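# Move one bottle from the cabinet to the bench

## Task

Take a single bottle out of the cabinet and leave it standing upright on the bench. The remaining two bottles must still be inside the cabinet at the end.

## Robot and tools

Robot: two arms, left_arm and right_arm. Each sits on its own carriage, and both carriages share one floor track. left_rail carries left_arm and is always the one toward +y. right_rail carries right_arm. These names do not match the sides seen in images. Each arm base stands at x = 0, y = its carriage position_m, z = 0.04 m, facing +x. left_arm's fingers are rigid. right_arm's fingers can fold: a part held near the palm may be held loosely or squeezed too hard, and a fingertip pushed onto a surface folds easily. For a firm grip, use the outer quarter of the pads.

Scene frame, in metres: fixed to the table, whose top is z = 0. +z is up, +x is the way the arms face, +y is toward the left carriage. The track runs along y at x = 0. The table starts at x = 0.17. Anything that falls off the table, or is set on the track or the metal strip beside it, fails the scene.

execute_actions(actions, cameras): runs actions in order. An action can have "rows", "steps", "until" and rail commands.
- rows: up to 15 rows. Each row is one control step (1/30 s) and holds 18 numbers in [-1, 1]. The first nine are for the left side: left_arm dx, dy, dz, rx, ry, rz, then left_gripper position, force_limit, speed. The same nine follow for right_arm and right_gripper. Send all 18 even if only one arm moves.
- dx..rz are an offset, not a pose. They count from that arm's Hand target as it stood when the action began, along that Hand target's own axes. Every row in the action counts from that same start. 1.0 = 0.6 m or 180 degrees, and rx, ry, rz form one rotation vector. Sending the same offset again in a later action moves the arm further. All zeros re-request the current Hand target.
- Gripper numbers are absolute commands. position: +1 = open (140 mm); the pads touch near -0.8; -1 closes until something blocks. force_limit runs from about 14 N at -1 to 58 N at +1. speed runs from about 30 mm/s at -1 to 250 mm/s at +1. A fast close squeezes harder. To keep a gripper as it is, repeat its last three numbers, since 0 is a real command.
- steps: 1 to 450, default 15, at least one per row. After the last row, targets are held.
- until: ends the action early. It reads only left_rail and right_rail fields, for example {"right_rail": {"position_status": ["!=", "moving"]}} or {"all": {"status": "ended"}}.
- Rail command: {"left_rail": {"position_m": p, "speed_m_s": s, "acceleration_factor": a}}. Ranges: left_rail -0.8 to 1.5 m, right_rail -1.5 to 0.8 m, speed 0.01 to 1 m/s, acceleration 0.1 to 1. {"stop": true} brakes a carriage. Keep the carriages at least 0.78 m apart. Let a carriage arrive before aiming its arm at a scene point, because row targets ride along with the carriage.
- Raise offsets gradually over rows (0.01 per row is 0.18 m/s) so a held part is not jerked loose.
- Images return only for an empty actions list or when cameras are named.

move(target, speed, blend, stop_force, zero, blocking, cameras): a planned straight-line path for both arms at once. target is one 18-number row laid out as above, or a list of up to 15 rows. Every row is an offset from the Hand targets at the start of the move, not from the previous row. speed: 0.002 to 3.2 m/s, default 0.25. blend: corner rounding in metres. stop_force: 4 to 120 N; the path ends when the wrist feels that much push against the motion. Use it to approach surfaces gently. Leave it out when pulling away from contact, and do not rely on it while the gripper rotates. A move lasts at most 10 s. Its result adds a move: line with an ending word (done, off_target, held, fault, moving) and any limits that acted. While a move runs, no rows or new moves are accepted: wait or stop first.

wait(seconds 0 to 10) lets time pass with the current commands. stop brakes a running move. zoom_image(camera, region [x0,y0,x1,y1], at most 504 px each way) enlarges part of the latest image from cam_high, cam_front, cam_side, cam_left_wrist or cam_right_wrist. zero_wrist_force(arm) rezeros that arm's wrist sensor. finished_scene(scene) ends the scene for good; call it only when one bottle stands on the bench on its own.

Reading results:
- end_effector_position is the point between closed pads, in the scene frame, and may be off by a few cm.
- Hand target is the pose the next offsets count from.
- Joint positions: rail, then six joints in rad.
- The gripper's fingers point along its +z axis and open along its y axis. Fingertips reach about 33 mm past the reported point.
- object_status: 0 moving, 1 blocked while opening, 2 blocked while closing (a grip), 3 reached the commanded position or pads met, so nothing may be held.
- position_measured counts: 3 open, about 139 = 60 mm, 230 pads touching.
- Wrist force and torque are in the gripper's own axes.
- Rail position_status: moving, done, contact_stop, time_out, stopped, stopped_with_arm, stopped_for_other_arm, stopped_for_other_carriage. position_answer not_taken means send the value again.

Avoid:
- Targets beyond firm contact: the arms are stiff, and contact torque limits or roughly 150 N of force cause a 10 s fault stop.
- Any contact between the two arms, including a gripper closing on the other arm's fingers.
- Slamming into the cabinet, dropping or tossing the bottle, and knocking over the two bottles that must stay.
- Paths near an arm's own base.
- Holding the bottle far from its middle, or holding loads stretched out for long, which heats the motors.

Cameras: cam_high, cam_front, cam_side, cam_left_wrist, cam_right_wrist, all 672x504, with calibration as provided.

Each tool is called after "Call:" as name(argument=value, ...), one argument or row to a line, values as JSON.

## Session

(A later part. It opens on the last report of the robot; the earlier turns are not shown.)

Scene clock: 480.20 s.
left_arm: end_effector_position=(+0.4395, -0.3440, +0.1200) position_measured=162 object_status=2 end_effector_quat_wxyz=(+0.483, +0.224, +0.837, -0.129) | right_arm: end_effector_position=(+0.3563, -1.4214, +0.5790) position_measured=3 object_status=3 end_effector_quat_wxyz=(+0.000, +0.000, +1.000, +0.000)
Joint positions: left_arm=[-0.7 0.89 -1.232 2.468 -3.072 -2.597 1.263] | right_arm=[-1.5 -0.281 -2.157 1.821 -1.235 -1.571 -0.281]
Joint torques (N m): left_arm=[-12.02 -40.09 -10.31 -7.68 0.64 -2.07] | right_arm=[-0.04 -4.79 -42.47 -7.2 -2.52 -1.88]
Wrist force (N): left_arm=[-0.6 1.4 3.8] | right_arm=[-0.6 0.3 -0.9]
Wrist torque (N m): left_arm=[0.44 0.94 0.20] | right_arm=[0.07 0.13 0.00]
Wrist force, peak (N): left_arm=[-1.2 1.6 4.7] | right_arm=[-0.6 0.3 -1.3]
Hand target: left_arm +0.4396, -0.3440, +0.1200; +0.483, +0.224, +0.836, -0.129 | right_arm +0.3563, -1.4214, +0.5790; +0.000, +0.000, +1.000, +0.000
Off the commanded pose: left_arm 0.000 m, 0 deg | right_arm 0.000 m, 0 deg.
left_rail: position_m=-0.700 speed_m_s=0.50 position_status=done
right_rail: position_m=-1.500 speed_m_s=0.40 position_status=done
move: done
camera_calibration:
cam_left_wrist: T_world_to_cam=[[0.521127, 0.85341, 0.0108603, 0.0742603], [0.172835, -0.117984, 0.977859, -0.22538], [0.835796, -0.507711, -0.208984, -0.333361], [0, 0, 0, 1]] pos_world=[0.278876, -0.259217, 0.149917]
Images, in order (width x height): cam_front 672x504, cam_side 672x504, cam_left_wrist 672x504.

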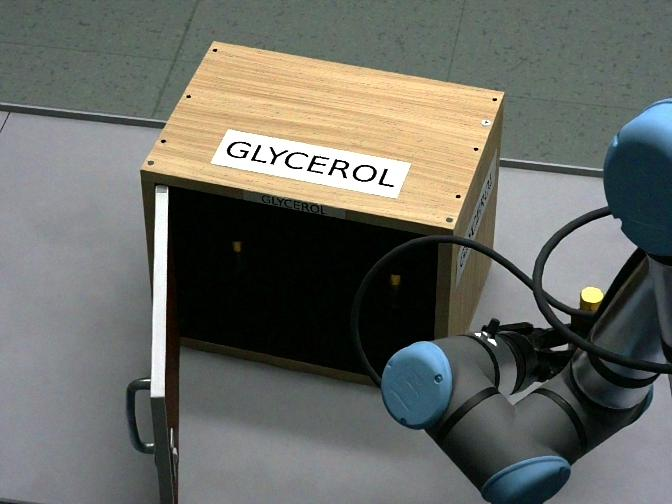

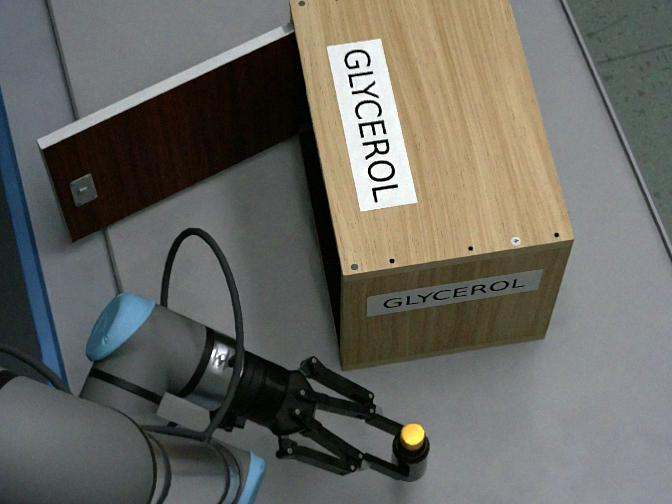

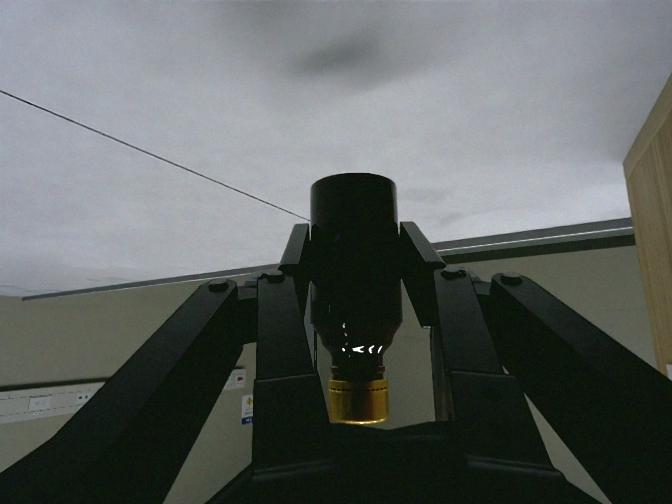

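Call:
move(
  target=[0.07939,0,0.04583,0,0,0,-1,-0.1,-1,0,0,0,0,0,0,1,1,1],
  speed=0.05,
)

Call:
move(
  target=[0.03897,0,0.0225,0,0,0,-1,-0.1,-1,0,0,0,0,0,0,1,1,1],
  speed=0.01,
  stop_force=6,
  cameras=["cam_side","cam_left_wrist"],
)

Scene clock: 489.33 s.
left_arm: end_effector_position=(+0.4395, -0.3440, +0.0651) position_measured=162 object_status=2 end_effector_quat_wxyz=(+0.483, +0.224, +0.837, -0.129) | right_arm: end_effector_position=(+0.3563, -1.4214, +0.5790) position_measured=3 object_status=3 end_effector_quat_wxyz=(+0.000, +0.000, +1.000, +0.000)
Joint positions: left_arm=[-0.7 0.889 -1.093 2.471 -3.214 -2.597 1.263] | right_arm=[-1.5 -0.281 -2.157 1.821 -1.235 -1.571 -0.281]
Joint torques (N m): left_arm=[-0.38 -44.82 -25.21 -7.85 -2.25 -1.62] | right_arm=[0.48 -4.9 -42.67 -7.53 -2.52 -1.86]
Wrist force (N): left_arm=[-0.6 0.4 3.8] | right_arm=[-0.2 0.3 -0.9]
Wrist torque (N m): left_arm=[0.28 0.92 0.23] | right_arm=[0.06 0.06 0.01]
Wrist force, peak (N): left_arm=[-0.6 1.4 4.1] | right_arm=[-0.3 0.8 -1.2]
Hand target: left_arm +0.4396, -0.3440, +0.0650; +0.483, +0.224, +0.836, -0.129 | right_arm +0.3563, -1.4214, +0.5790; +0.000, +0.000, +1.000, +0.000
Off the commanded pose: left_arm 0.000 m, 0 deg | right_arm 0.000 m, 0 deg.
left_rail: position_m=-0.700 speed_m_s=0.50 position_status=done
right_rail: position_m=-1.500 speed_m_s=0.40 position_status=done
move: done

Scene clock: 492.07 s.
left_arm: end_effector_position=(+0.4396, -0.3440, +0.0490) position_measured=162 object_status=2 end_effector_quat_wxyz=(+0.483, +0.224, +0.836, -0.129) | right_arm: end_effector_position=(+0.3563, -1.4214, +0.5790) position_measured=3 object_status=3 end_effector_quat_wxyz=(+0.000, +0.000, +1.000, +0.000)
Joint positions: left_arm=[-0.7 0.889 -1.051 2.469 -3.254 -2.597 1.263] | right_arm=[-1.5 -0.281 -2.157 1.821 -1.235 -1.571 -0.281]
Joint torques (N m): left_arm=[-6.24 -83.72 -1.44 -3.2 1.52 0.89] | right_arm=[0.59 -4.98 -42.19 -7.17 -2.61 -1.66]
Wrist force (N): left_arm=[-4.0 -0.5 2.7] | right_arm=[-0.3 0.8 -0.8]
Wrist torque (N m): left_arm=[0.36 0.89 0.24] | right_arm=[0.19 0.07 0.00]
Wrist force, peak (N): left_arm=[-12.2 -3.1 -10.5] | right_arm=[-0.9 0.6 -0.8]
Hand target: left_arm +0.4396, -0.3440, +0.0490; +0.483, +0.224, +0.836, -0.129 (not the last commanded pose) | right_arm +0.3563, -1.4214, +0.5790; +0.000, +0.000, +1.000, +0.000
Off the commanded pose: left_arm 0.011 m, 0 deg | right_arm 0.000 m, 0 deg.
left_rail: position_m=-0.700 speed_m_s=0.50 position_status=done
right_rail: position_m=-1.500 speed_m_s=0.40 position_status=done
move: contact (left_arm)
camera_calibration:
cam_left_wrist: T_world_to_cam=[[0.521222, 0.85335, 0.0109764, 0.0749278], [0.172756, -0.118096, 0.977859, -0.155977], [0.835753, -0.507786, -0.208976, -0.34829], [0, 0, 0, 1]] pos_world=[0.278976, -0.259217, 0.0789167]
Images, in order (width x height): cam_side 672x504, cam_left_wrist 672x504.

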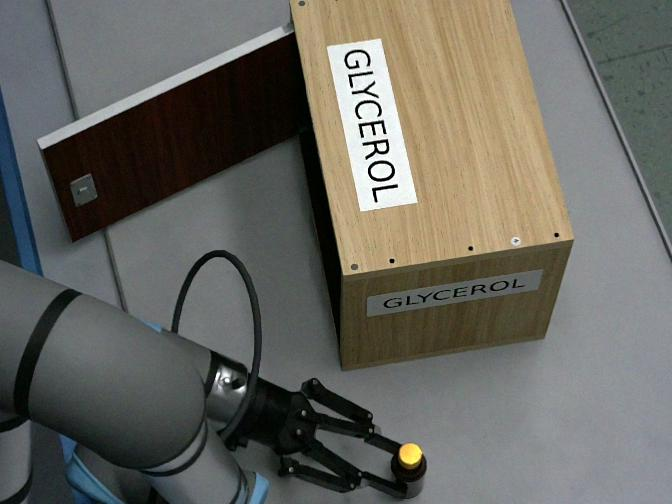

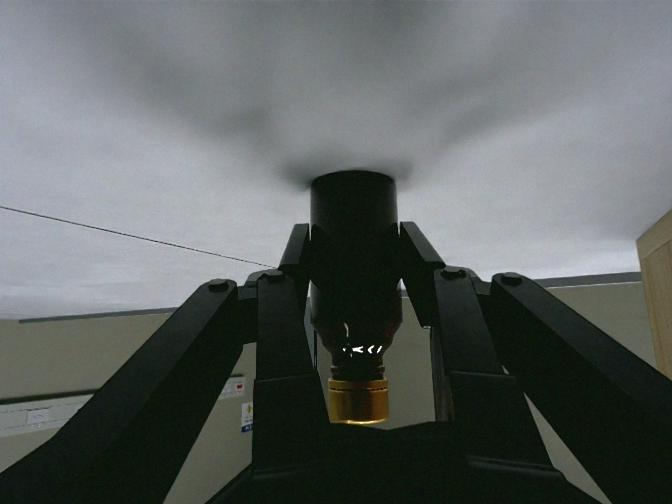

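Call:
execute_actions(
  actions=[
    {"rows":[[0,0,0,0,0,0,0.1,-0.1,-1,0,0,0,0,0,0,1,1,1]],"steps":75},
  ],
  cameras=["cam_side","cam_left_wrist"],
)

Scene clock: 498.67 s.
left_arm: end_effector_position=(+0.4395, -0.3440, +0.0490) position_measured=117 object_status=3 end_effector_quat_wxyz=(+0.483, +0.224, +0.836, -0.129) | right_arm: end_effector_position=(+0.3563, -1.4214, +0.5790) position_measured=3 object_status=3 end_effector_quat_wxyz=(+0.000, +0.000, +1.000, +0.000)
Joint positions: left_arm=[-0.7 0.889 -1.052 2.469 -3.254 -2.597 1.263] | right_arm=[-1.5 -0.281 -2.157 1.821 -1.235 -1.571 -0.281]
Joint torques (N m): left_arm=[10.03 -81.63 -9.51 -6.08 -5.36 0.96] | right_arm=[0.36 -6.09 -42.51 -7.14 -2.59 -1.6]
Wrist force (N): left_arm=[-3.3 0.5 2.3] | right_arm=[-0.2 0.6 -0.6]
Wrist torque (N m): left_arm=[0.32 0.97 0.23] | right_arm=[0.13 0.05 0.00]
Wrist force, peak (N): left_arm=[-4.3 1.4 3.4] | right_arm=[-0.5 0.4 -1.2]
Hand target: left_arm +0.4396, -0.3440, +0.0490; +0.483, +0.224, +0.836, -0.129 | right_arm +0.3563, -1.4214, +0.5790; +0.000, +0.000, +1.000, +0.000
Off the commanded pose: left_arm 0.000 m, 0 deg | right_arm 0.000 m, 0 deg.
left_rail: position_m=-0.700 speed_m_s=0.50 position_status=done
right_rail: position_m=-1.500 speed_m_s=0.40 position_status=done
camera_calibration:
cam_left_wrist: T_world_to_cam=[[0.521199, 0.853367, 0.0108425, 0.0749493], [0.172825, -0.117978, 0.977861, -0.155966], [0.835753, -0.507786, -0.208974, -0.348291], [0, 0, 0, 1]] pos_world=[0.278976, -0.259217, 0.0789165]
Images, in order (width x height): cam_side 672x504, cam_left_wrist 672x504.

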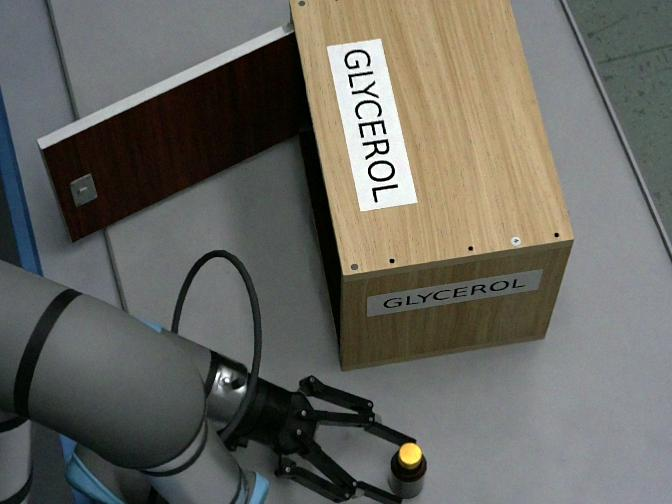

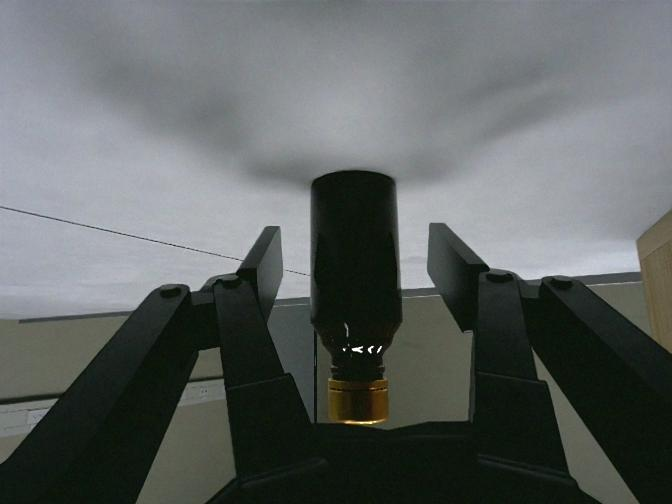

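Call:
move(
  target=[0,0,-0.16667,0,0,0,0.1,-0.1,-1,0,0,0,0,0,0,1,1,1],
  speed=0.05,
  stop_force=6,
  cameras=["cam_side","cam_left_wrist","cam_front"],
)

Scene clock: 521.07 s.
left_arm: end_effector_position=(+0.3646, -0.3007, +0.0990) position_measured=117 object_status=3 end_effector_quat_wxyz=(+0.483, +0.224, +0.836, -0.129) | right_arm: end_effector_position=(+0.3563, -1.4214, +0.5790) position_measured=3 object_status=3 end_effector_quat_wxyz=(+0.000, +0.000, +1.000, +0.000)
Joint positions: left_arm=[-0.7 1.056 -1.245 2.432 -2.742 -2.618 1.589] | right_arm=[-1.5 -0.281 -2.157 1.821 -1.235 -1.571 -0.281]
Joint torques (N m): left_arm=[15.72 -76.19 -32.72 -2.8 0.93 1.86] | right_arm=[0.81 -4.71 -42.7 -7.13 -2.74 -1.98]
Wrist force (N): left_arm=[-2.5 1.3 2.5] | right_arm=[-0.6 0.3 -0.8]
Wrist torque (N m): left_arm=[0.46 0.91 -0.07] | right_arm=[0.06 0.13 0.00]
Wrist force, peak (N): left_arm=[-3.3 0.8 3.1] | right_arm=[-0.7 0.7 -1.2]
Hand target: left_arm +0.3646, -0.3007, +0.0990; +0.483, +0.224, +0.836, -0.129 | right_arm +0.3563, -1.4214, +0.5790; +0.000, +0.000, +1.000, +0.000
Off the commanded pose: left_arm 0.000 m, 0 deg | right_arm 0.000 m, 0 deg.
left_rail: position_m=-0.700 speed_m_s=0.50 position_status=done
right_rail: position_m=-1.500 speed_m_s=0.40 position_status=done
move: done
camera_calibration:
cam_left_wrist: T_world_to_cam=[[0.521199, 0.853367, 0.0108425, 0.0765463], [0.172825, -0.117978, 0.977861, -0.186788], [0.835753, -0.507786, -0.208974, -0.253173], [0, 0, 0, 1]] pos_world=[0.203976, -0.215917, 0.128916]
Images, in order (width x height): cam_front 672x504, cam_side 672x504, cam_left_wrist 672x504.

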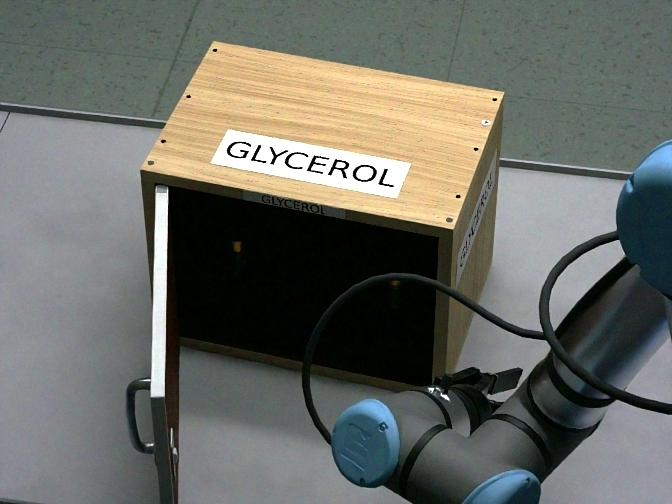

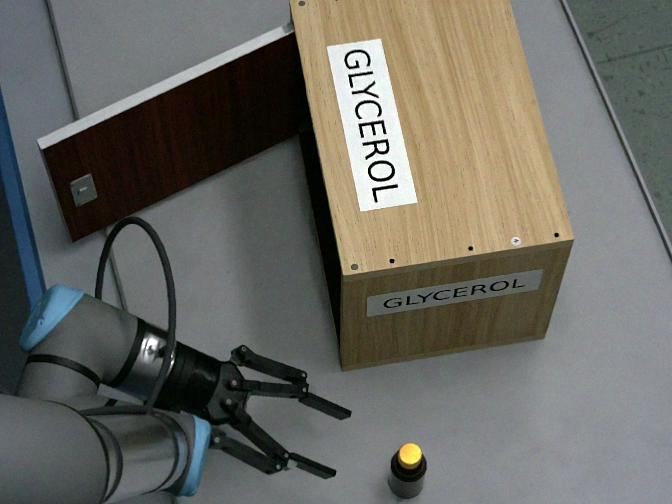

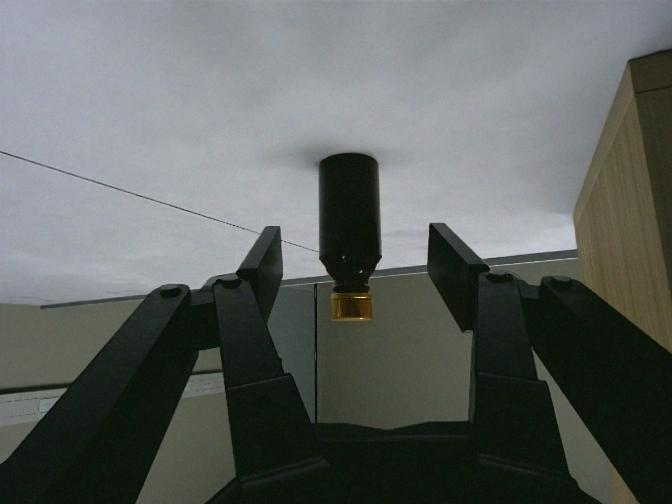

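Call:
move(
  target=[
    [-0.2798,0.08705,-0.45202,0,0,0,-0.8,-1,-0.5,0,0,0,0,0,0,1,1,1],
    [-0.21923,0.29685,-0.69027,0.07217,0,0.04167,-0.8,-1,-0.5,0,0,0,0,0,0,1,1,1],
    [-0.07817,0.5522,-0.86793,0.14433,0,0.08333,-0.8,-1,-0.5,0,0,0,0,0,0,1,1,1],
  ],
  speed=0.13,
  blend=[0.04,0.04,0],
  cameras=["cam_side","cam_left_wrist","cam_front","cam_high"],
)

Scene clock: 536.47 s.
left_arm: end_effector_position=(+0.1599, +0.2000, +0.3999) position_measured=229 object_status=3 end_effector_quat_wxyz=(+0.433, +0.433, +0.750, -0.250) | right_arm: end_effector_position=(+0.3563, -1.4214, +0.5790) position_measured=3 object_status=3 end_effector_quat_wxyz=(+0.000, +0.000, +1.000, +0.000)
Joint positions: left_arm=[-0.7 1.409 -0.592 0.409 -0.458 -2.151 2.753] | right_arm=[-1.5 -0.281 -2.157 1.821 -1.235 -1.571 -0.281]
Joint torques (N m): left_arm=[-10.26 -116.48 -55.54 1.35 2.79 1.94] | right_arm=[-0.41 -5.53 -41.93 -7.23 -2.77 -2.01]
Wrist force (N): left_arm=[-3.5 0.2 3.1] | right_arm=[-0.2 0.4 -0.7]
Wrist torque (N m): left_arm=[0.19 0.99 -0.15] | right_arm=[0.10 0.06 0.00]
Wrist force, peak (N): left_arm=[-3.7 0.7 3.1] | right_arm=[-0.4 0.7 -1.5]
Hand target: left_arm +0.1599, +0.2000, +0.3999; +0.433, +0.433, +0.750, -0.250 | right_arm +0.3563, -1.4214, +0.5790; +0.000, +0.000, +1.000, +0.000
Off the commanded pose: left_arm 0.000 m, 0 deg | right_arm 0.000 m, 0 deg.
left_rail: position_m=-0.700 speed_m_s=0.50 position_status=done
right_rail: position_m=-1.500 speed_m_s=0.40 position_status=done
move: done
camera_calibration:
cam_left_wrist: T_world_to_cam=[[0.877988, 0.478558, 0.0109553, -0.229496], [0.090657, -0.188709, 0.97784, -0.359375], [0.47002, -0.857538, -0.209069, 0.363476], [0, 0, 0, 1]] pos_world=[0.0632336, 0.353704, 0.429917]
Images, in order (width x height): cam_high 672x504, cam_front 672x504, cam_side 672x504, cam_left_wrist 672x504.

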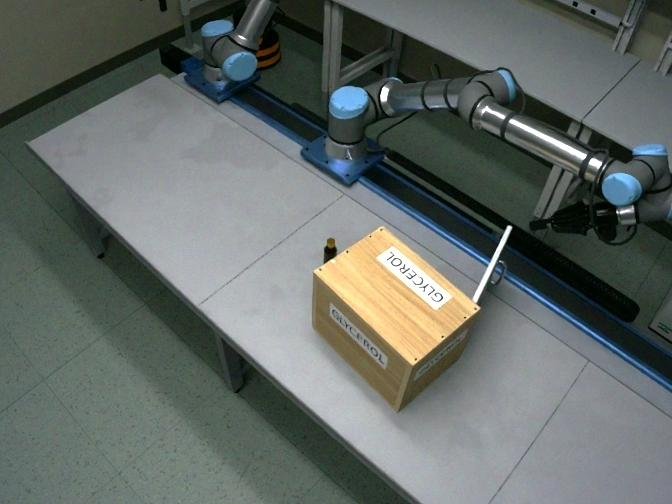

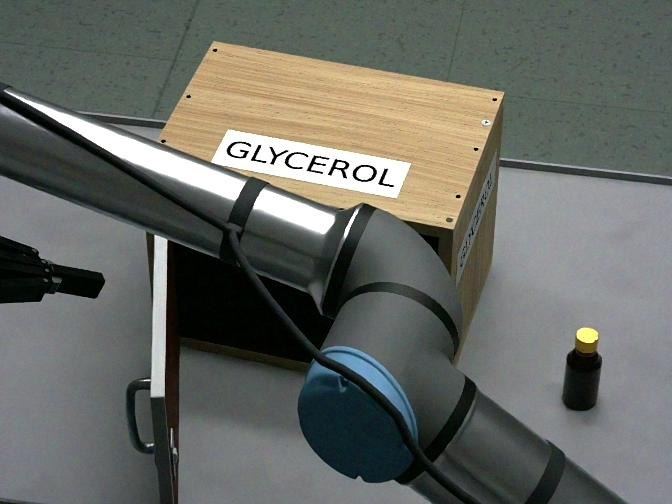

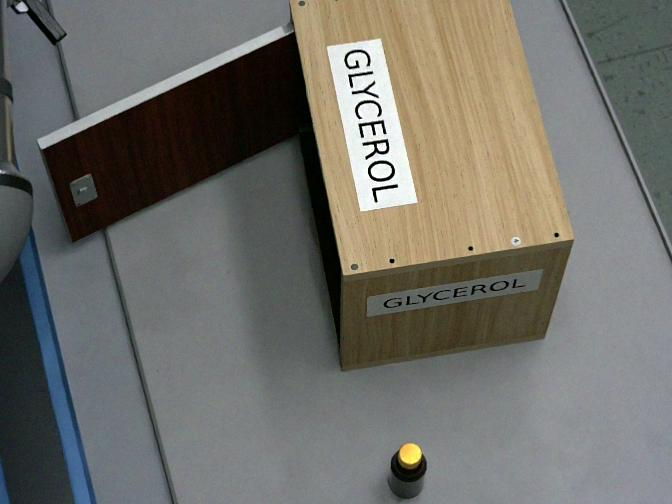

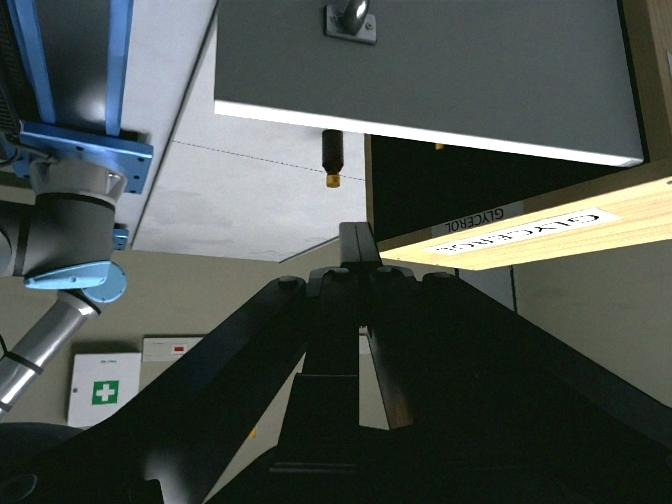

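Call:
move(
  target=[
    [0.1808,-0.01012,0.08652,0.02406,0,0.01389,-0.8,-1,-0.5,0,0,0,0,0,0,1,1,1],
    [0.2959,-0.03555,0.1538,0.07602,0,0.04389,-0.8,-1,-0.5,0,0,0,0,0,0,1,1,1],
  ],
  speed=0.06,
  blend=[0.02,0],
  stop_force=15,
  cameras=["cam_left_wrist","cam_front","cam_high"],
)

Scene clock: 554.70 s.
left_arm: end_effector_position=(+0.1371, +0.1970, +0.2000) position_measured=229 object_status=3 end_effector_quat_wxyz=(+0.395, +0.532, +0.683, -0.307) | right_arm: end_effector_position=(+0.3563, -1.4214, +0.5790) position_measured=3 object_status=3 end_effector_quat_wxyz=(+0.000, +0.000, +1.000, +0.000)
Joint positions: left_arm=[-0.7 1.369 -0.501 0.578 -0.647 -1.957 2.905] | right_arm=[-1.5 -0.281 -2.157 1.821 -1.235 -1.571 -0.281]
Joint torques (N m): left_arm=[-10.02 -118.79 -34.63 -1.78 3.21 2.03] | right_arm=[0.61 -5.34 -42.03 -7.12 -2.57 -1.82]
Wrist force (N): left_arm=[-3.4 0.5 3.0] | right_arm=[-0.4 0.7 -0.7]
Wrist torque (N m): left_arm=[0.32 1.04 -0.15] | right_arm=[0.16 0.11 0.00]
Wrist force, peak (N): left_arm=[-3.9 0.3 3.5] | right_arm=[-0.8 0.7 -1.2]
Hand target: left_arm +0.1371, +0.1970, +0.2000; +0.395, +0.532, +0.683, -0.307 | right_arm +0.3563, -1.4214, +0.5790; +0.000, +0.000, +1.000, +0.000
Off the commanded pose: left_arm 0.000 m, 0 deg | right_arm 0.000 m, 0 deg.
left_rail: position_m=-0.700 speed_m_s=0.50 position_status=done
right_rail: position_m=-1.500 speed_m_s=0.40 position_status=done
move: done
camera_calibration:
cam_left_wrist: T_world_to_cam=[[0.975142, 0.221307, 0.0109924, -0.168413], [0.0357702, -0.206184, 0.977859, -0.151441], [0.218673, -0.953159, -0.208975, 0.383193], [0, 0, 0, 1]] pos_world=[0.0858495, 0.37129, 0.230017]
Images, in order (width x height): cam_high 672x504, cam_front 672x504, cam_left_wrist 672x504.

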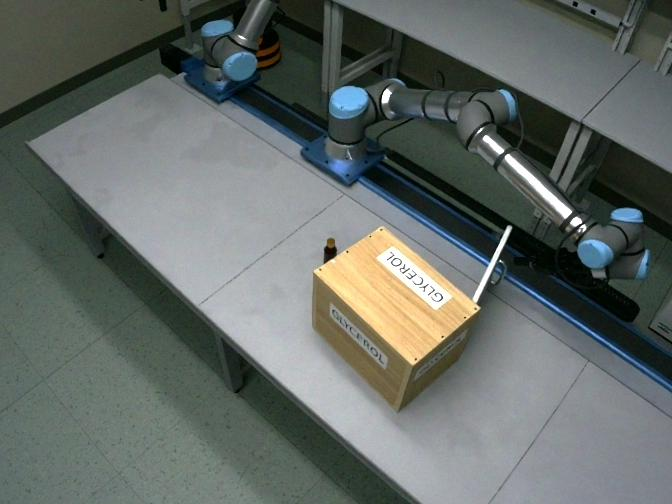

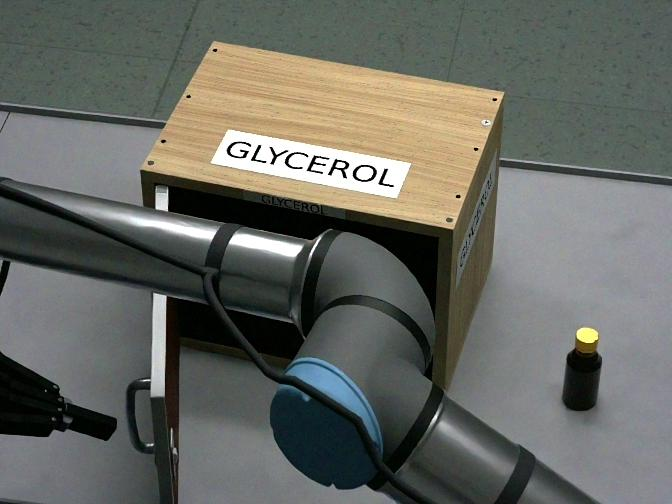

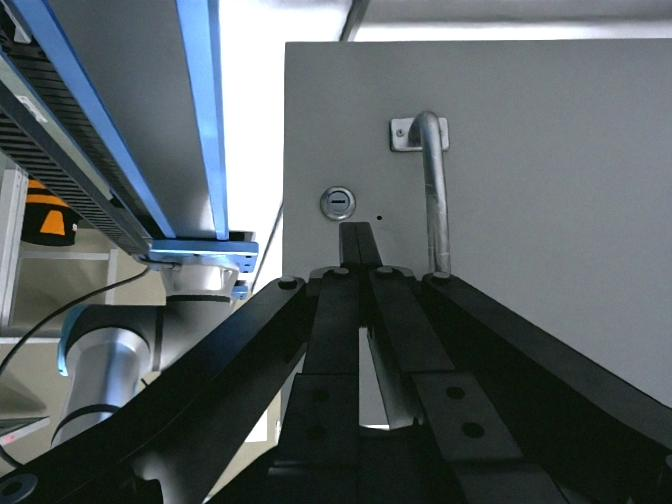

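Call:
move(
  target=[-0.04167,0,0.07217,0,0,0,-0.8,-1,-0.5,0,0,0,0,0,0,1,1,1],
  speed=0.03,
  stop_force=8,
  cameras=["cam_left_wrist","cam_front"],
)

Scene clock: 569.17 s.
left_arm: end_effector_position=(+0.1493, +0.1485, +0.2000) position_measured=229 object_status=3 end_effector_quat_wxyz=(+0.395, +0.532, +0.683, -0.307) | right_arm: end_effector_position=(+0.3563, -1.4214, +0.5790) position_measured=3 object_status=3 end_effector_quat_wxyz=(+0.000, +0.000, +1.000, +0.000)
Joint positions: left_arm=[-0.7 1.349 -0.624 0.814 -0.764 -1.973 2.893] | right_arm=[-1.5 -0.281 -2.157 1.821 -1.235 -1.571 -0.281]
Joint torques (N m): left_arm=[-11.38 -152.13 -33.77 -1.3 -4.03 -1.79] | right_arm=[0.56 -6.42 -42.02 -7.37 -2.65 -1.81]
Wrist force (N): left_arm=[-2.3 0.6 0.9] | right_arm=[-0.5 0.5 -0.8]
Wrist torque (N m): left_arm=[0.46 1.06 0.15] | right_arm=[0.11 0.12 0.00]
Wrist force, peak (N): left_arm=[-3.7 0.6 3.5] | right_arm=[-0.6 0.8 -1.2]
Hand target: left_arm +0.1493, +0.1485, +0.2000; +0.395, +0.532, +0.683, -0.307 | right_arm +0.3563, -1.4214, +0.5790; +0.000, +0.000, +1.000, +0.000
Off the commanded pose: left_arm 0.000 m, 0 deg | right_arm 0.000 m, 0 deg.
left_rail: position_m=-0.700 speed_m_s=0.50 position_status=done
right_rail: position_m=-1.500 speed_m_s=0.40 position_status=done
move: done
camera_calibration:
cam_left_wrist: T_world_to_cam=[[0.975142, 0.221307, 0.0109924, -0.169674], [0.0357702, -0.206184, 0.977859, -0.161881], [0.218673, -0.953159, -0.208975, 0.334275], [0, 0, 0, 1]] pos_world=[0.0981495, 0.32279, 0.230017]
Images, in order (width x height): cam_front 672x504, cam_left_wrist 672x504.

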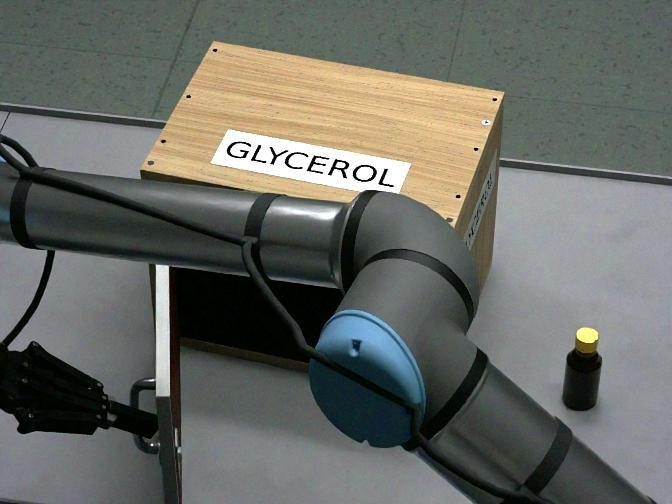

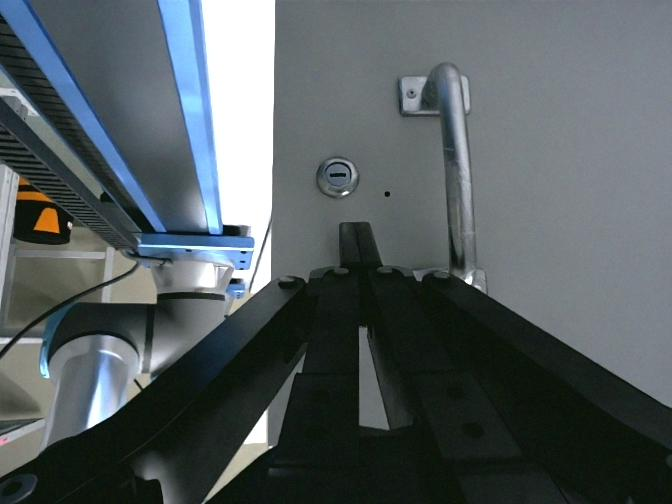

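Call:
move(
  target=[
    [-0.05608,-0.00048,0.09714,-0.05773,0,-0.03333,-0.8,-1,-0.5,0,0,0,0,0,0,1,1,1],
    [-0.10202,0.01698,0.1767,-0.10584,0,-0.06111,-0.8,-1,-0.5,0,0,0,0,0,0,1,1,1],
    [-0.14575,0.05012,0.25243,-0.15396,0,-0.08889,-0.8,-1,-0.5,0,0,0,0,0,0,1,1,1],
  ],
  speed=0.06,
  blend=[0.01,0.01,0],
  stop_force=30,
  cameras=["cam_front","cam_left_wrist"],
)

Scene clock: 582.20 s.
left_arm: end_effector_position=(+0.2214, -0.0136, +0.2001) position_measured=229 object_status=3 end_effector_quat_wxyz=(+0.464, +0.323, +0.803, -0.187) | right_arm: end_effector_position=(+0.3563, -1.4214, +0.5790) position_measured=3 object_status=3 end_effector_quat_wxyz=(+0.000, +0.000, +1.000, +0.000)
Joint positions: left_arm=[-0.7 1.364 -1.058 1.617 -1.388 -2.396 2.466] | right_arm=[-1.5 -0.281 -2.157 1.821 -1.235 -1.571 -0.281]
Joint torques (N m): left_arm=[-10.99 -114.8 -28.69 -3.78 -5.02 -1.53] | right_arm=[0.06 -5.16 -42.22 -7.11 -2.52 -1.89]
Wrist force (N): left_arm=[-2.7 1.2 0.0] | right_arm=[-0.1 0.5 -1.0]
Wrist torque (N m): left_arm=[0.38 0.94 0.16] | right_arm=[0.11 0.02 0.00]
Wrist force, peak (N): left_arm=[-3.2 1.2 0.0] | right_arm=[-0.6 0.7 -1.5]
Hand target: left_arm +0.2214, -0.0136, +0.2001; +0.464, +0.323, +0.803, -0.187 | right_arm +0.3563, -1.4214, +0.5790; +0.000, +0.000, +1.000, +0.000
Off the commanded pose: left_arm 0.000 m, 0 deg | right_arm 0.000 m, 0 deg.
left_rail: position_m=-0.700 speed_m_s=0.50 position_status=done
right_rail: position_m=-1.500 speed_m_s=0.40 position_status=done
move: done
camera_calibration:
cam_left_wrist: T_world_to_cam=[[0.709698, 0.704422, 0.0108648, -0.138718], [0.139677, -0.155805, 0.977863, -0.220218], [0.690521, -0.692469, -0.208966, 0.0630069], [0, 0, 0, 1]] pos_world=[0.0856995, 0.107035, 0.230017]
Images, in order (width x height): cam_front 672x504, cam_left_wrist 672x504.

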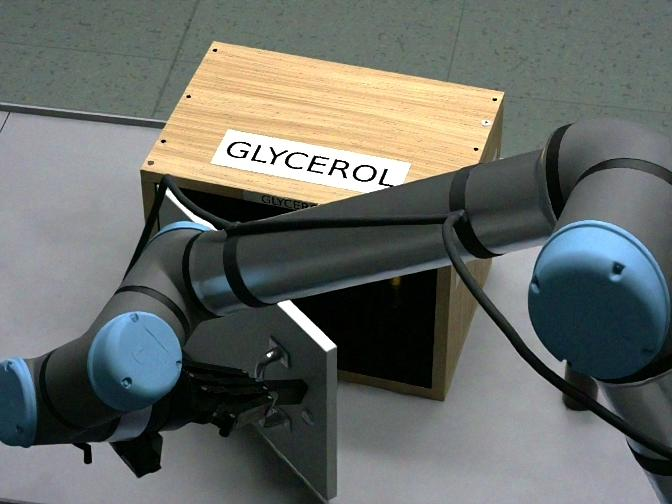

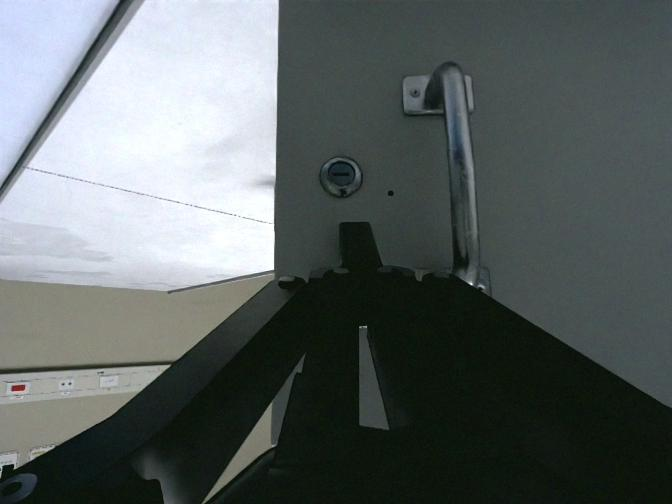

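Call:
move(
  target=[
    [-0.05608,-0.00048,0.09714,-0.05773,0,-0.03333,-0.8,-1,-0.5,0,0,0,0,0,0,1,1,1],
    [-0.10202,0.01698,0.1767,-0.10584,0,-0.06111,-0.8,-1,-0.5,0,0,0,0,0,0,1,1,1],
    [-0.13294,0.03859,0.23025,-0.13952,0,-0.08056,-0.8,-1,-0.5,0,0,0,0,0,0,1,1,1],
  ],
  speed=0.05,
  blend=[0.01,0.01,0],
  stop_force=30,
  cameras=["cam_front","cam_side","cam_left_wrist"],
)

Scene clock: 608.70 s.
left_arm: end_effector_position=(+0.3525, -0.1073, +0.2001) position_measured=229 object_status=3 end_effector_quat_wxyz=(+0.496, +0.112, +0.859, -0.064) | right_arm: end_effector_position=(+0.3563, -1.4214, +0.5790) position_measured=3 object_status=3 end_effector_quat_wxyz=(+0.000, +0.000, +1.000, +0.000)
Joint positions: left_arm=[-0.7 1.208 -1.263 2.186 -2.672 -2.609 1.364] | right_arm=[-1.5 -0.281 -2.157 1.821 -1.235 -1.571 -0.281]
Joint torques (N m): left_arm=[-12.22 -47.72 -21.75 -6.92 0.87 -1.51] | right_arm=[0.9 -5.78 -42.09 -7.21 -2.51 -1.92]
Wrist force (N): left_arm=[-1.8 1.2 0.5] | right_arm=[-0.4 0.8 -0.7]
Wrist torque (N m): left_arm=[0.56 0.77 0.23] | right_arm=[0.17 0.09 0.00]
Wrist force, peak (N): left_arm=[-3.3 1.1 -0.2] | right_arm=[-0.3 1.1 -1.4]
Hand target: left_arm +0.3525, -0.1073, +0.2001; +0.496, +0.112, +0.859, -0.064 | right_arm +0.3563, -1.4214, +0.5790; +0.000, +0.000, +1.000, +0.000
Off the commanded pose: left_arm 0.000 m, 0 deg | right_arm 0.000 m, 0 deg.
left_rail: position_m=-0.700 speed_m_s=0.50 position_status=done
right_rail: position_m=-1.500 speed_m_s=0.40 position_status=done
move: done
camera_calibration:
cam_left_wrist: T_world_to_cam=[[0.279172, 0.96018, 0.0108223, 0.013447], [0.197724, -0.0685099, 0.977861, -0.264225], [0.939664, -0.270852, -0.208977, -0.135005], [0, 0, 0, 1]] pos_world=[0.175349, -0.0675799, 0.230016]
Images, in order (width x height): cam_front 672x504, cam_side 672x504, cam_left_wrist 672x504.

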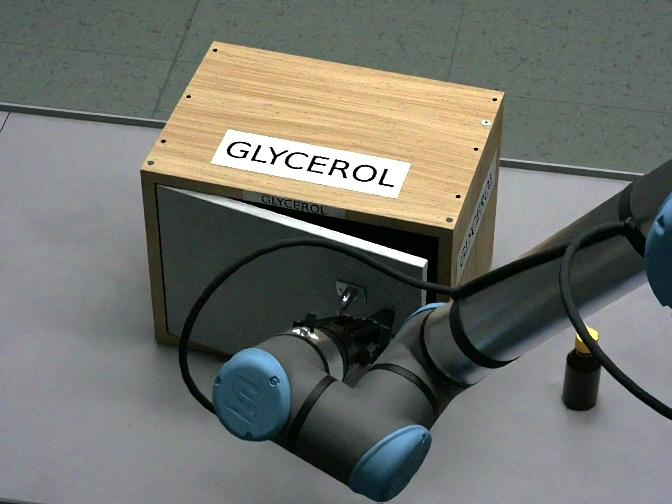

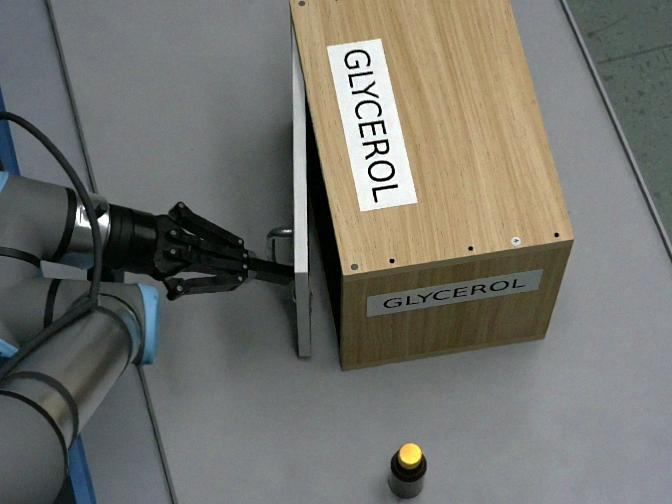

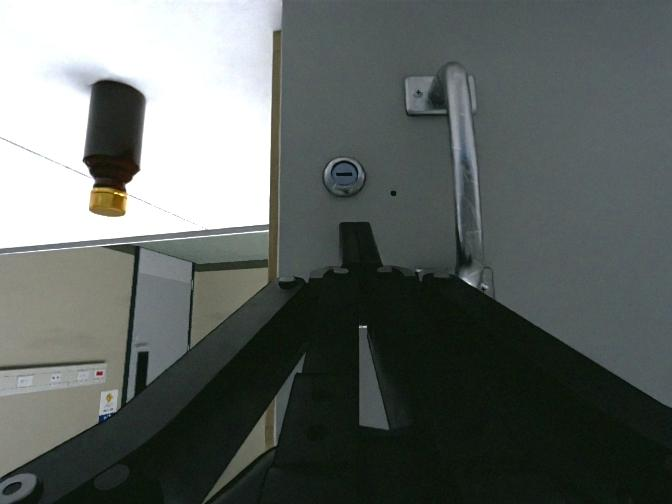

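Call:
move(
  target=[
    [-0.03272,-0.00313,0.05666,-0.03368,0,-0.01944,-0.8,-1,-0.5,0,0,0,0,0,0,1,1,1],
    [-0.04675,-0.00203,0.08097,-0.04811,0,-0.02778,-0.8,-1,-0.5,0,0,0,0,0,0,1,1,1],
  ],
  speed=[0.03,0.015],
  blend=[0.005,0],
  stop_force=10,
  cameras=["cam_front","cam_side","cam_left_wrist"],
)

Scene clock: 619.80 s.
left_arm: end_effector_position=(+0.3999, -0.1214, +0.2001) position_measured=229 object_status=3 end_effector_quat_wxyz=(+0.499, +0.045, +0.865, -0.026) | right_arm: end_effector_position=(+0.3563, -1.4214, +0.5790) position_measured=3 object_status=3 end_effector_quat_wxyz=(+0.000, +0.000, +1.000, +0.000)
Joint positions: left_arm=[-0.7 1.112 -1.24 2.275 -3.145 -2.519 0.935] | right_arm=[-1.5 -0.281 -2.157 1.821 -1.235 -1.571 -0.281]
Joint torques (N m): left_arm=[11.48 -86.22 -40.36 -3.74 -6.01 1.94] | right_arm=[-0.83 -3.79 -42.06 -7.34 -2.64 -1.84]
Wrist force (N): left_arm=[1.0 0.7 -0.7] | right_arm=[-0.4 0.8 -1.1]
Wrist torque (N m): left_arm=[0.39 0.80 -0.04] | right_arm=[0.19 0.09 0.00]
Wrist force, peak (N): left_arm=[2.8 -0.3 -12.7] | right_arm=[-0.8 0.6 -1.5]
Hand target: left_arm +0.3999, -0.1214, +0.2001; +0.499, +0.045, +0.865, -0.026 (not the last commanded pose) | right_arm +0.3563, -1.4214, +0.5790; +0.000, +0.000, +1.000, +0.000
Off the commanded pose: left_arm 0.007 m, 1 deg | right_arm 0.000 m, 0 deg.
left_rail: position_m=-0.700 speed_m_s=0.50 position_status=done
right_rail: position_m=-1.500 speed_m_s=0.40 position_status=done
move: contact (left_arm); path passed 1 of 2 targets
camera_calibration:
cam_left_wrist: T_world_to_cam=[[0.129265, 0.991553, 0.0106832, 0.0775551], [0.20598, -0.0373883, 0.977842, -0.274165], [0.969981, -0.1242, -0.209073, -0.177665], [0, 0, 0, 1]] pos_world=[0.218779, -0.109217, 0.230116]
Images, in order (width x height): cam_front 672x504, cam_side 672x504, cam_left_wrist 672x504.

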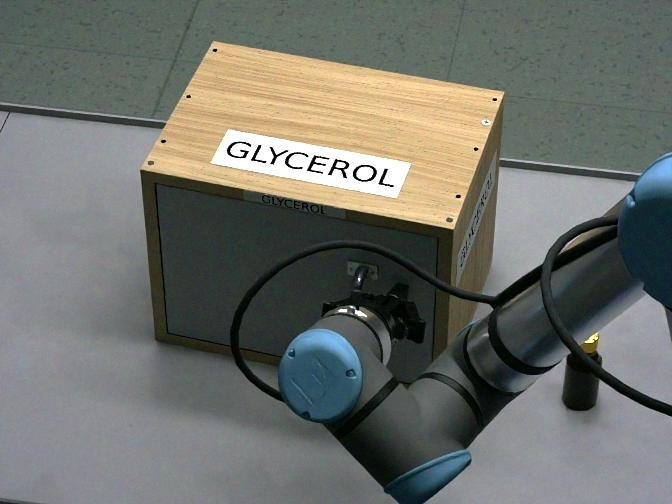

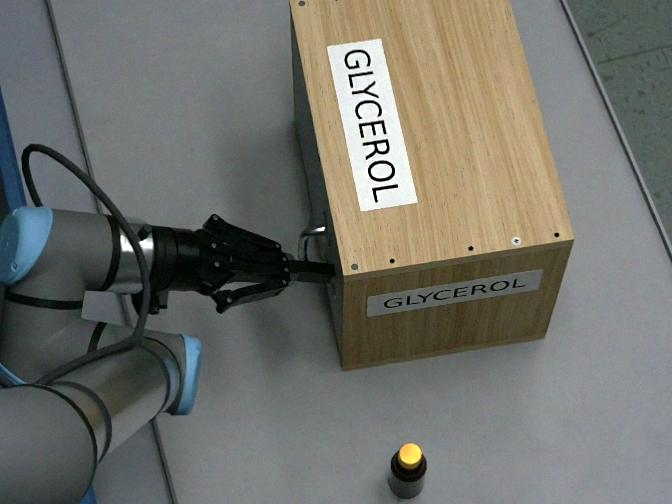

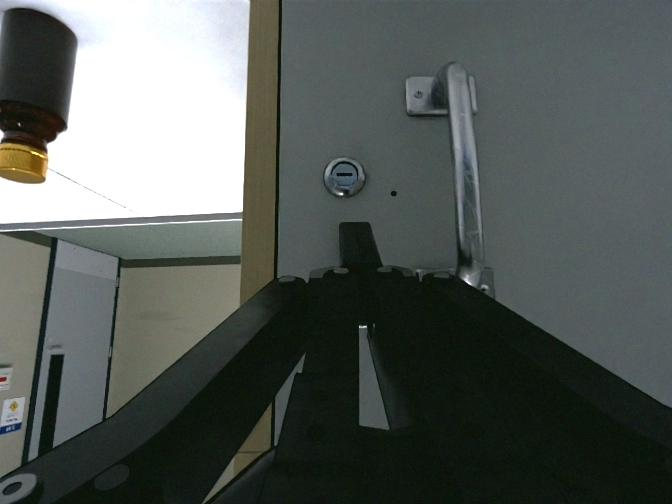

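Call:
zoom_image(
  camera="cam_front",
  region=[130, 150, 500, 400],
)

Call:
zoom_image(
  camera="cam_side",
  region=[270, 150, 420, 380],
)

Scaled by 1.362 from the camera's 672x504 image, which has a finer 960x720 frame.

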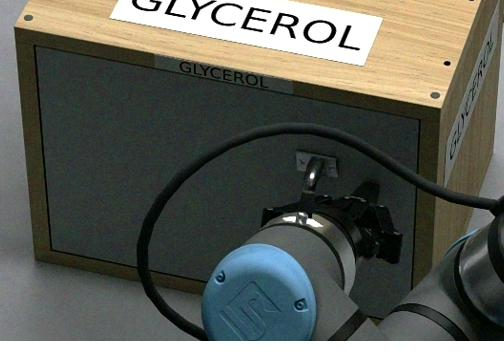

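Scaled by 2.191 from the camera's 672x504 image, which has a finer 960x720 frame.

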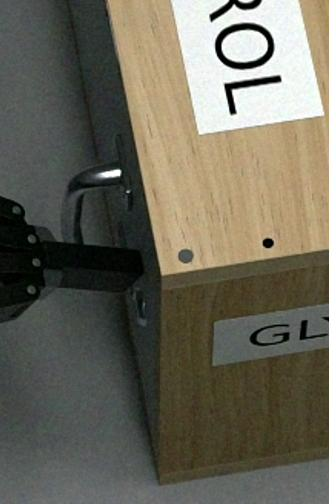

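Call:
move(
  target=[-0.01,0,0.01732,0,0,0,-0.8,-1,-0.5,0,0,0,0,0,0,1,1,1],
  speed=0.01,
  stop_force=10,
  cameras=["cam_front","cam_side"],
)

Scene clock: 626.90 s.
left_arm: end_effector_position=(+0.4003, -0.1214, +0.2003) position_measured=229 object_status=3 end_effector_quat_wxyz=(+0.499, +0.045, +0.865, -0.026) | right_arm: end_effector_position=(+0.3563, -1.4214, +0.5790) position_measured=3 object_status=3 end_effector_quat_wxyz=(+0.000, +0.000, +1.000, +0.000)
Joint positions: left_arm=[-0.7 1.112 -1.24 2.274 -3.146 -2.519 0.934] | right_arm=[-1.5 -0.281 -2.157 1.821 -1.235 -1.571 -0.281]
Joint torques (N m): left_arm=[12.56 -85.98 -20.07 -3.77 -6.36 1.99] | right_arm=[0.79 -6.41 -41.95 -7.37 -2.47 -2]
Wrist force (N): left_arm=[1.5 0.7 -1.2] | right_arm=[-1.0 0.9 -0.9]
Wrist torque (N m): left_arm=[0.42 0.82 0.09] | right_arm=[0.21 0.24 0.00]
Wrist force, peak (N): left_arm=[7.9 -0.1 -8.7] | right_arm=[-0.7 0.9 -1.2]
Hand target: left_arm +0.4003, -0.1214, +0.2003; +0.499, +0.045, +0.865, -0.026 (not the last commanded pose) | right_arm +0.3563, -1.4214, +0.5790; +0.000, +0.000, +1.000, +0.000
Off the commanded pose: left_arm 0.012 m, 0 deg | right_arm 0.000 m, 0 deg.
left_rail: position_m=-0.700 speed_m_s=0.50 position_status=done
right_rail: position_m=-1.500 speed_m_s=0.40 position_status=done
move: contact (left_arm)
Images, in order (width x height): cam_front 672x504, cam_side 672x504.

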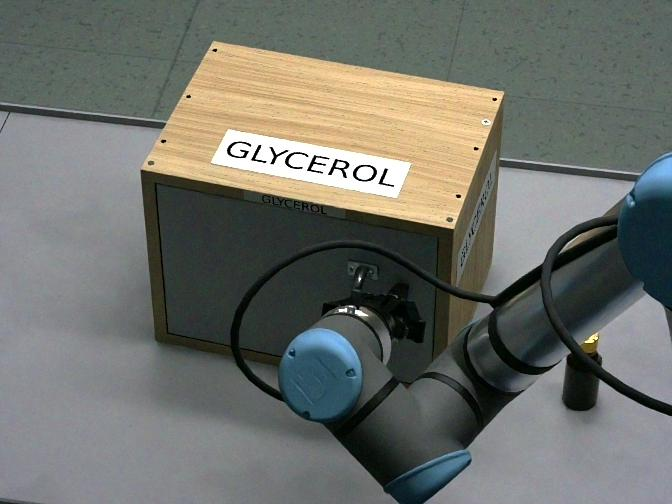

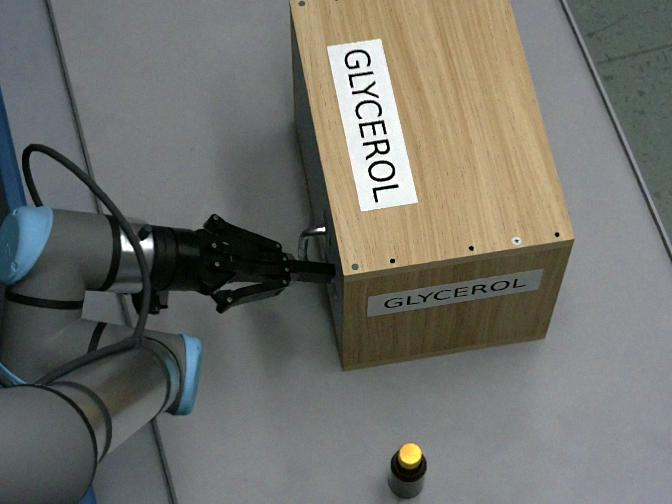

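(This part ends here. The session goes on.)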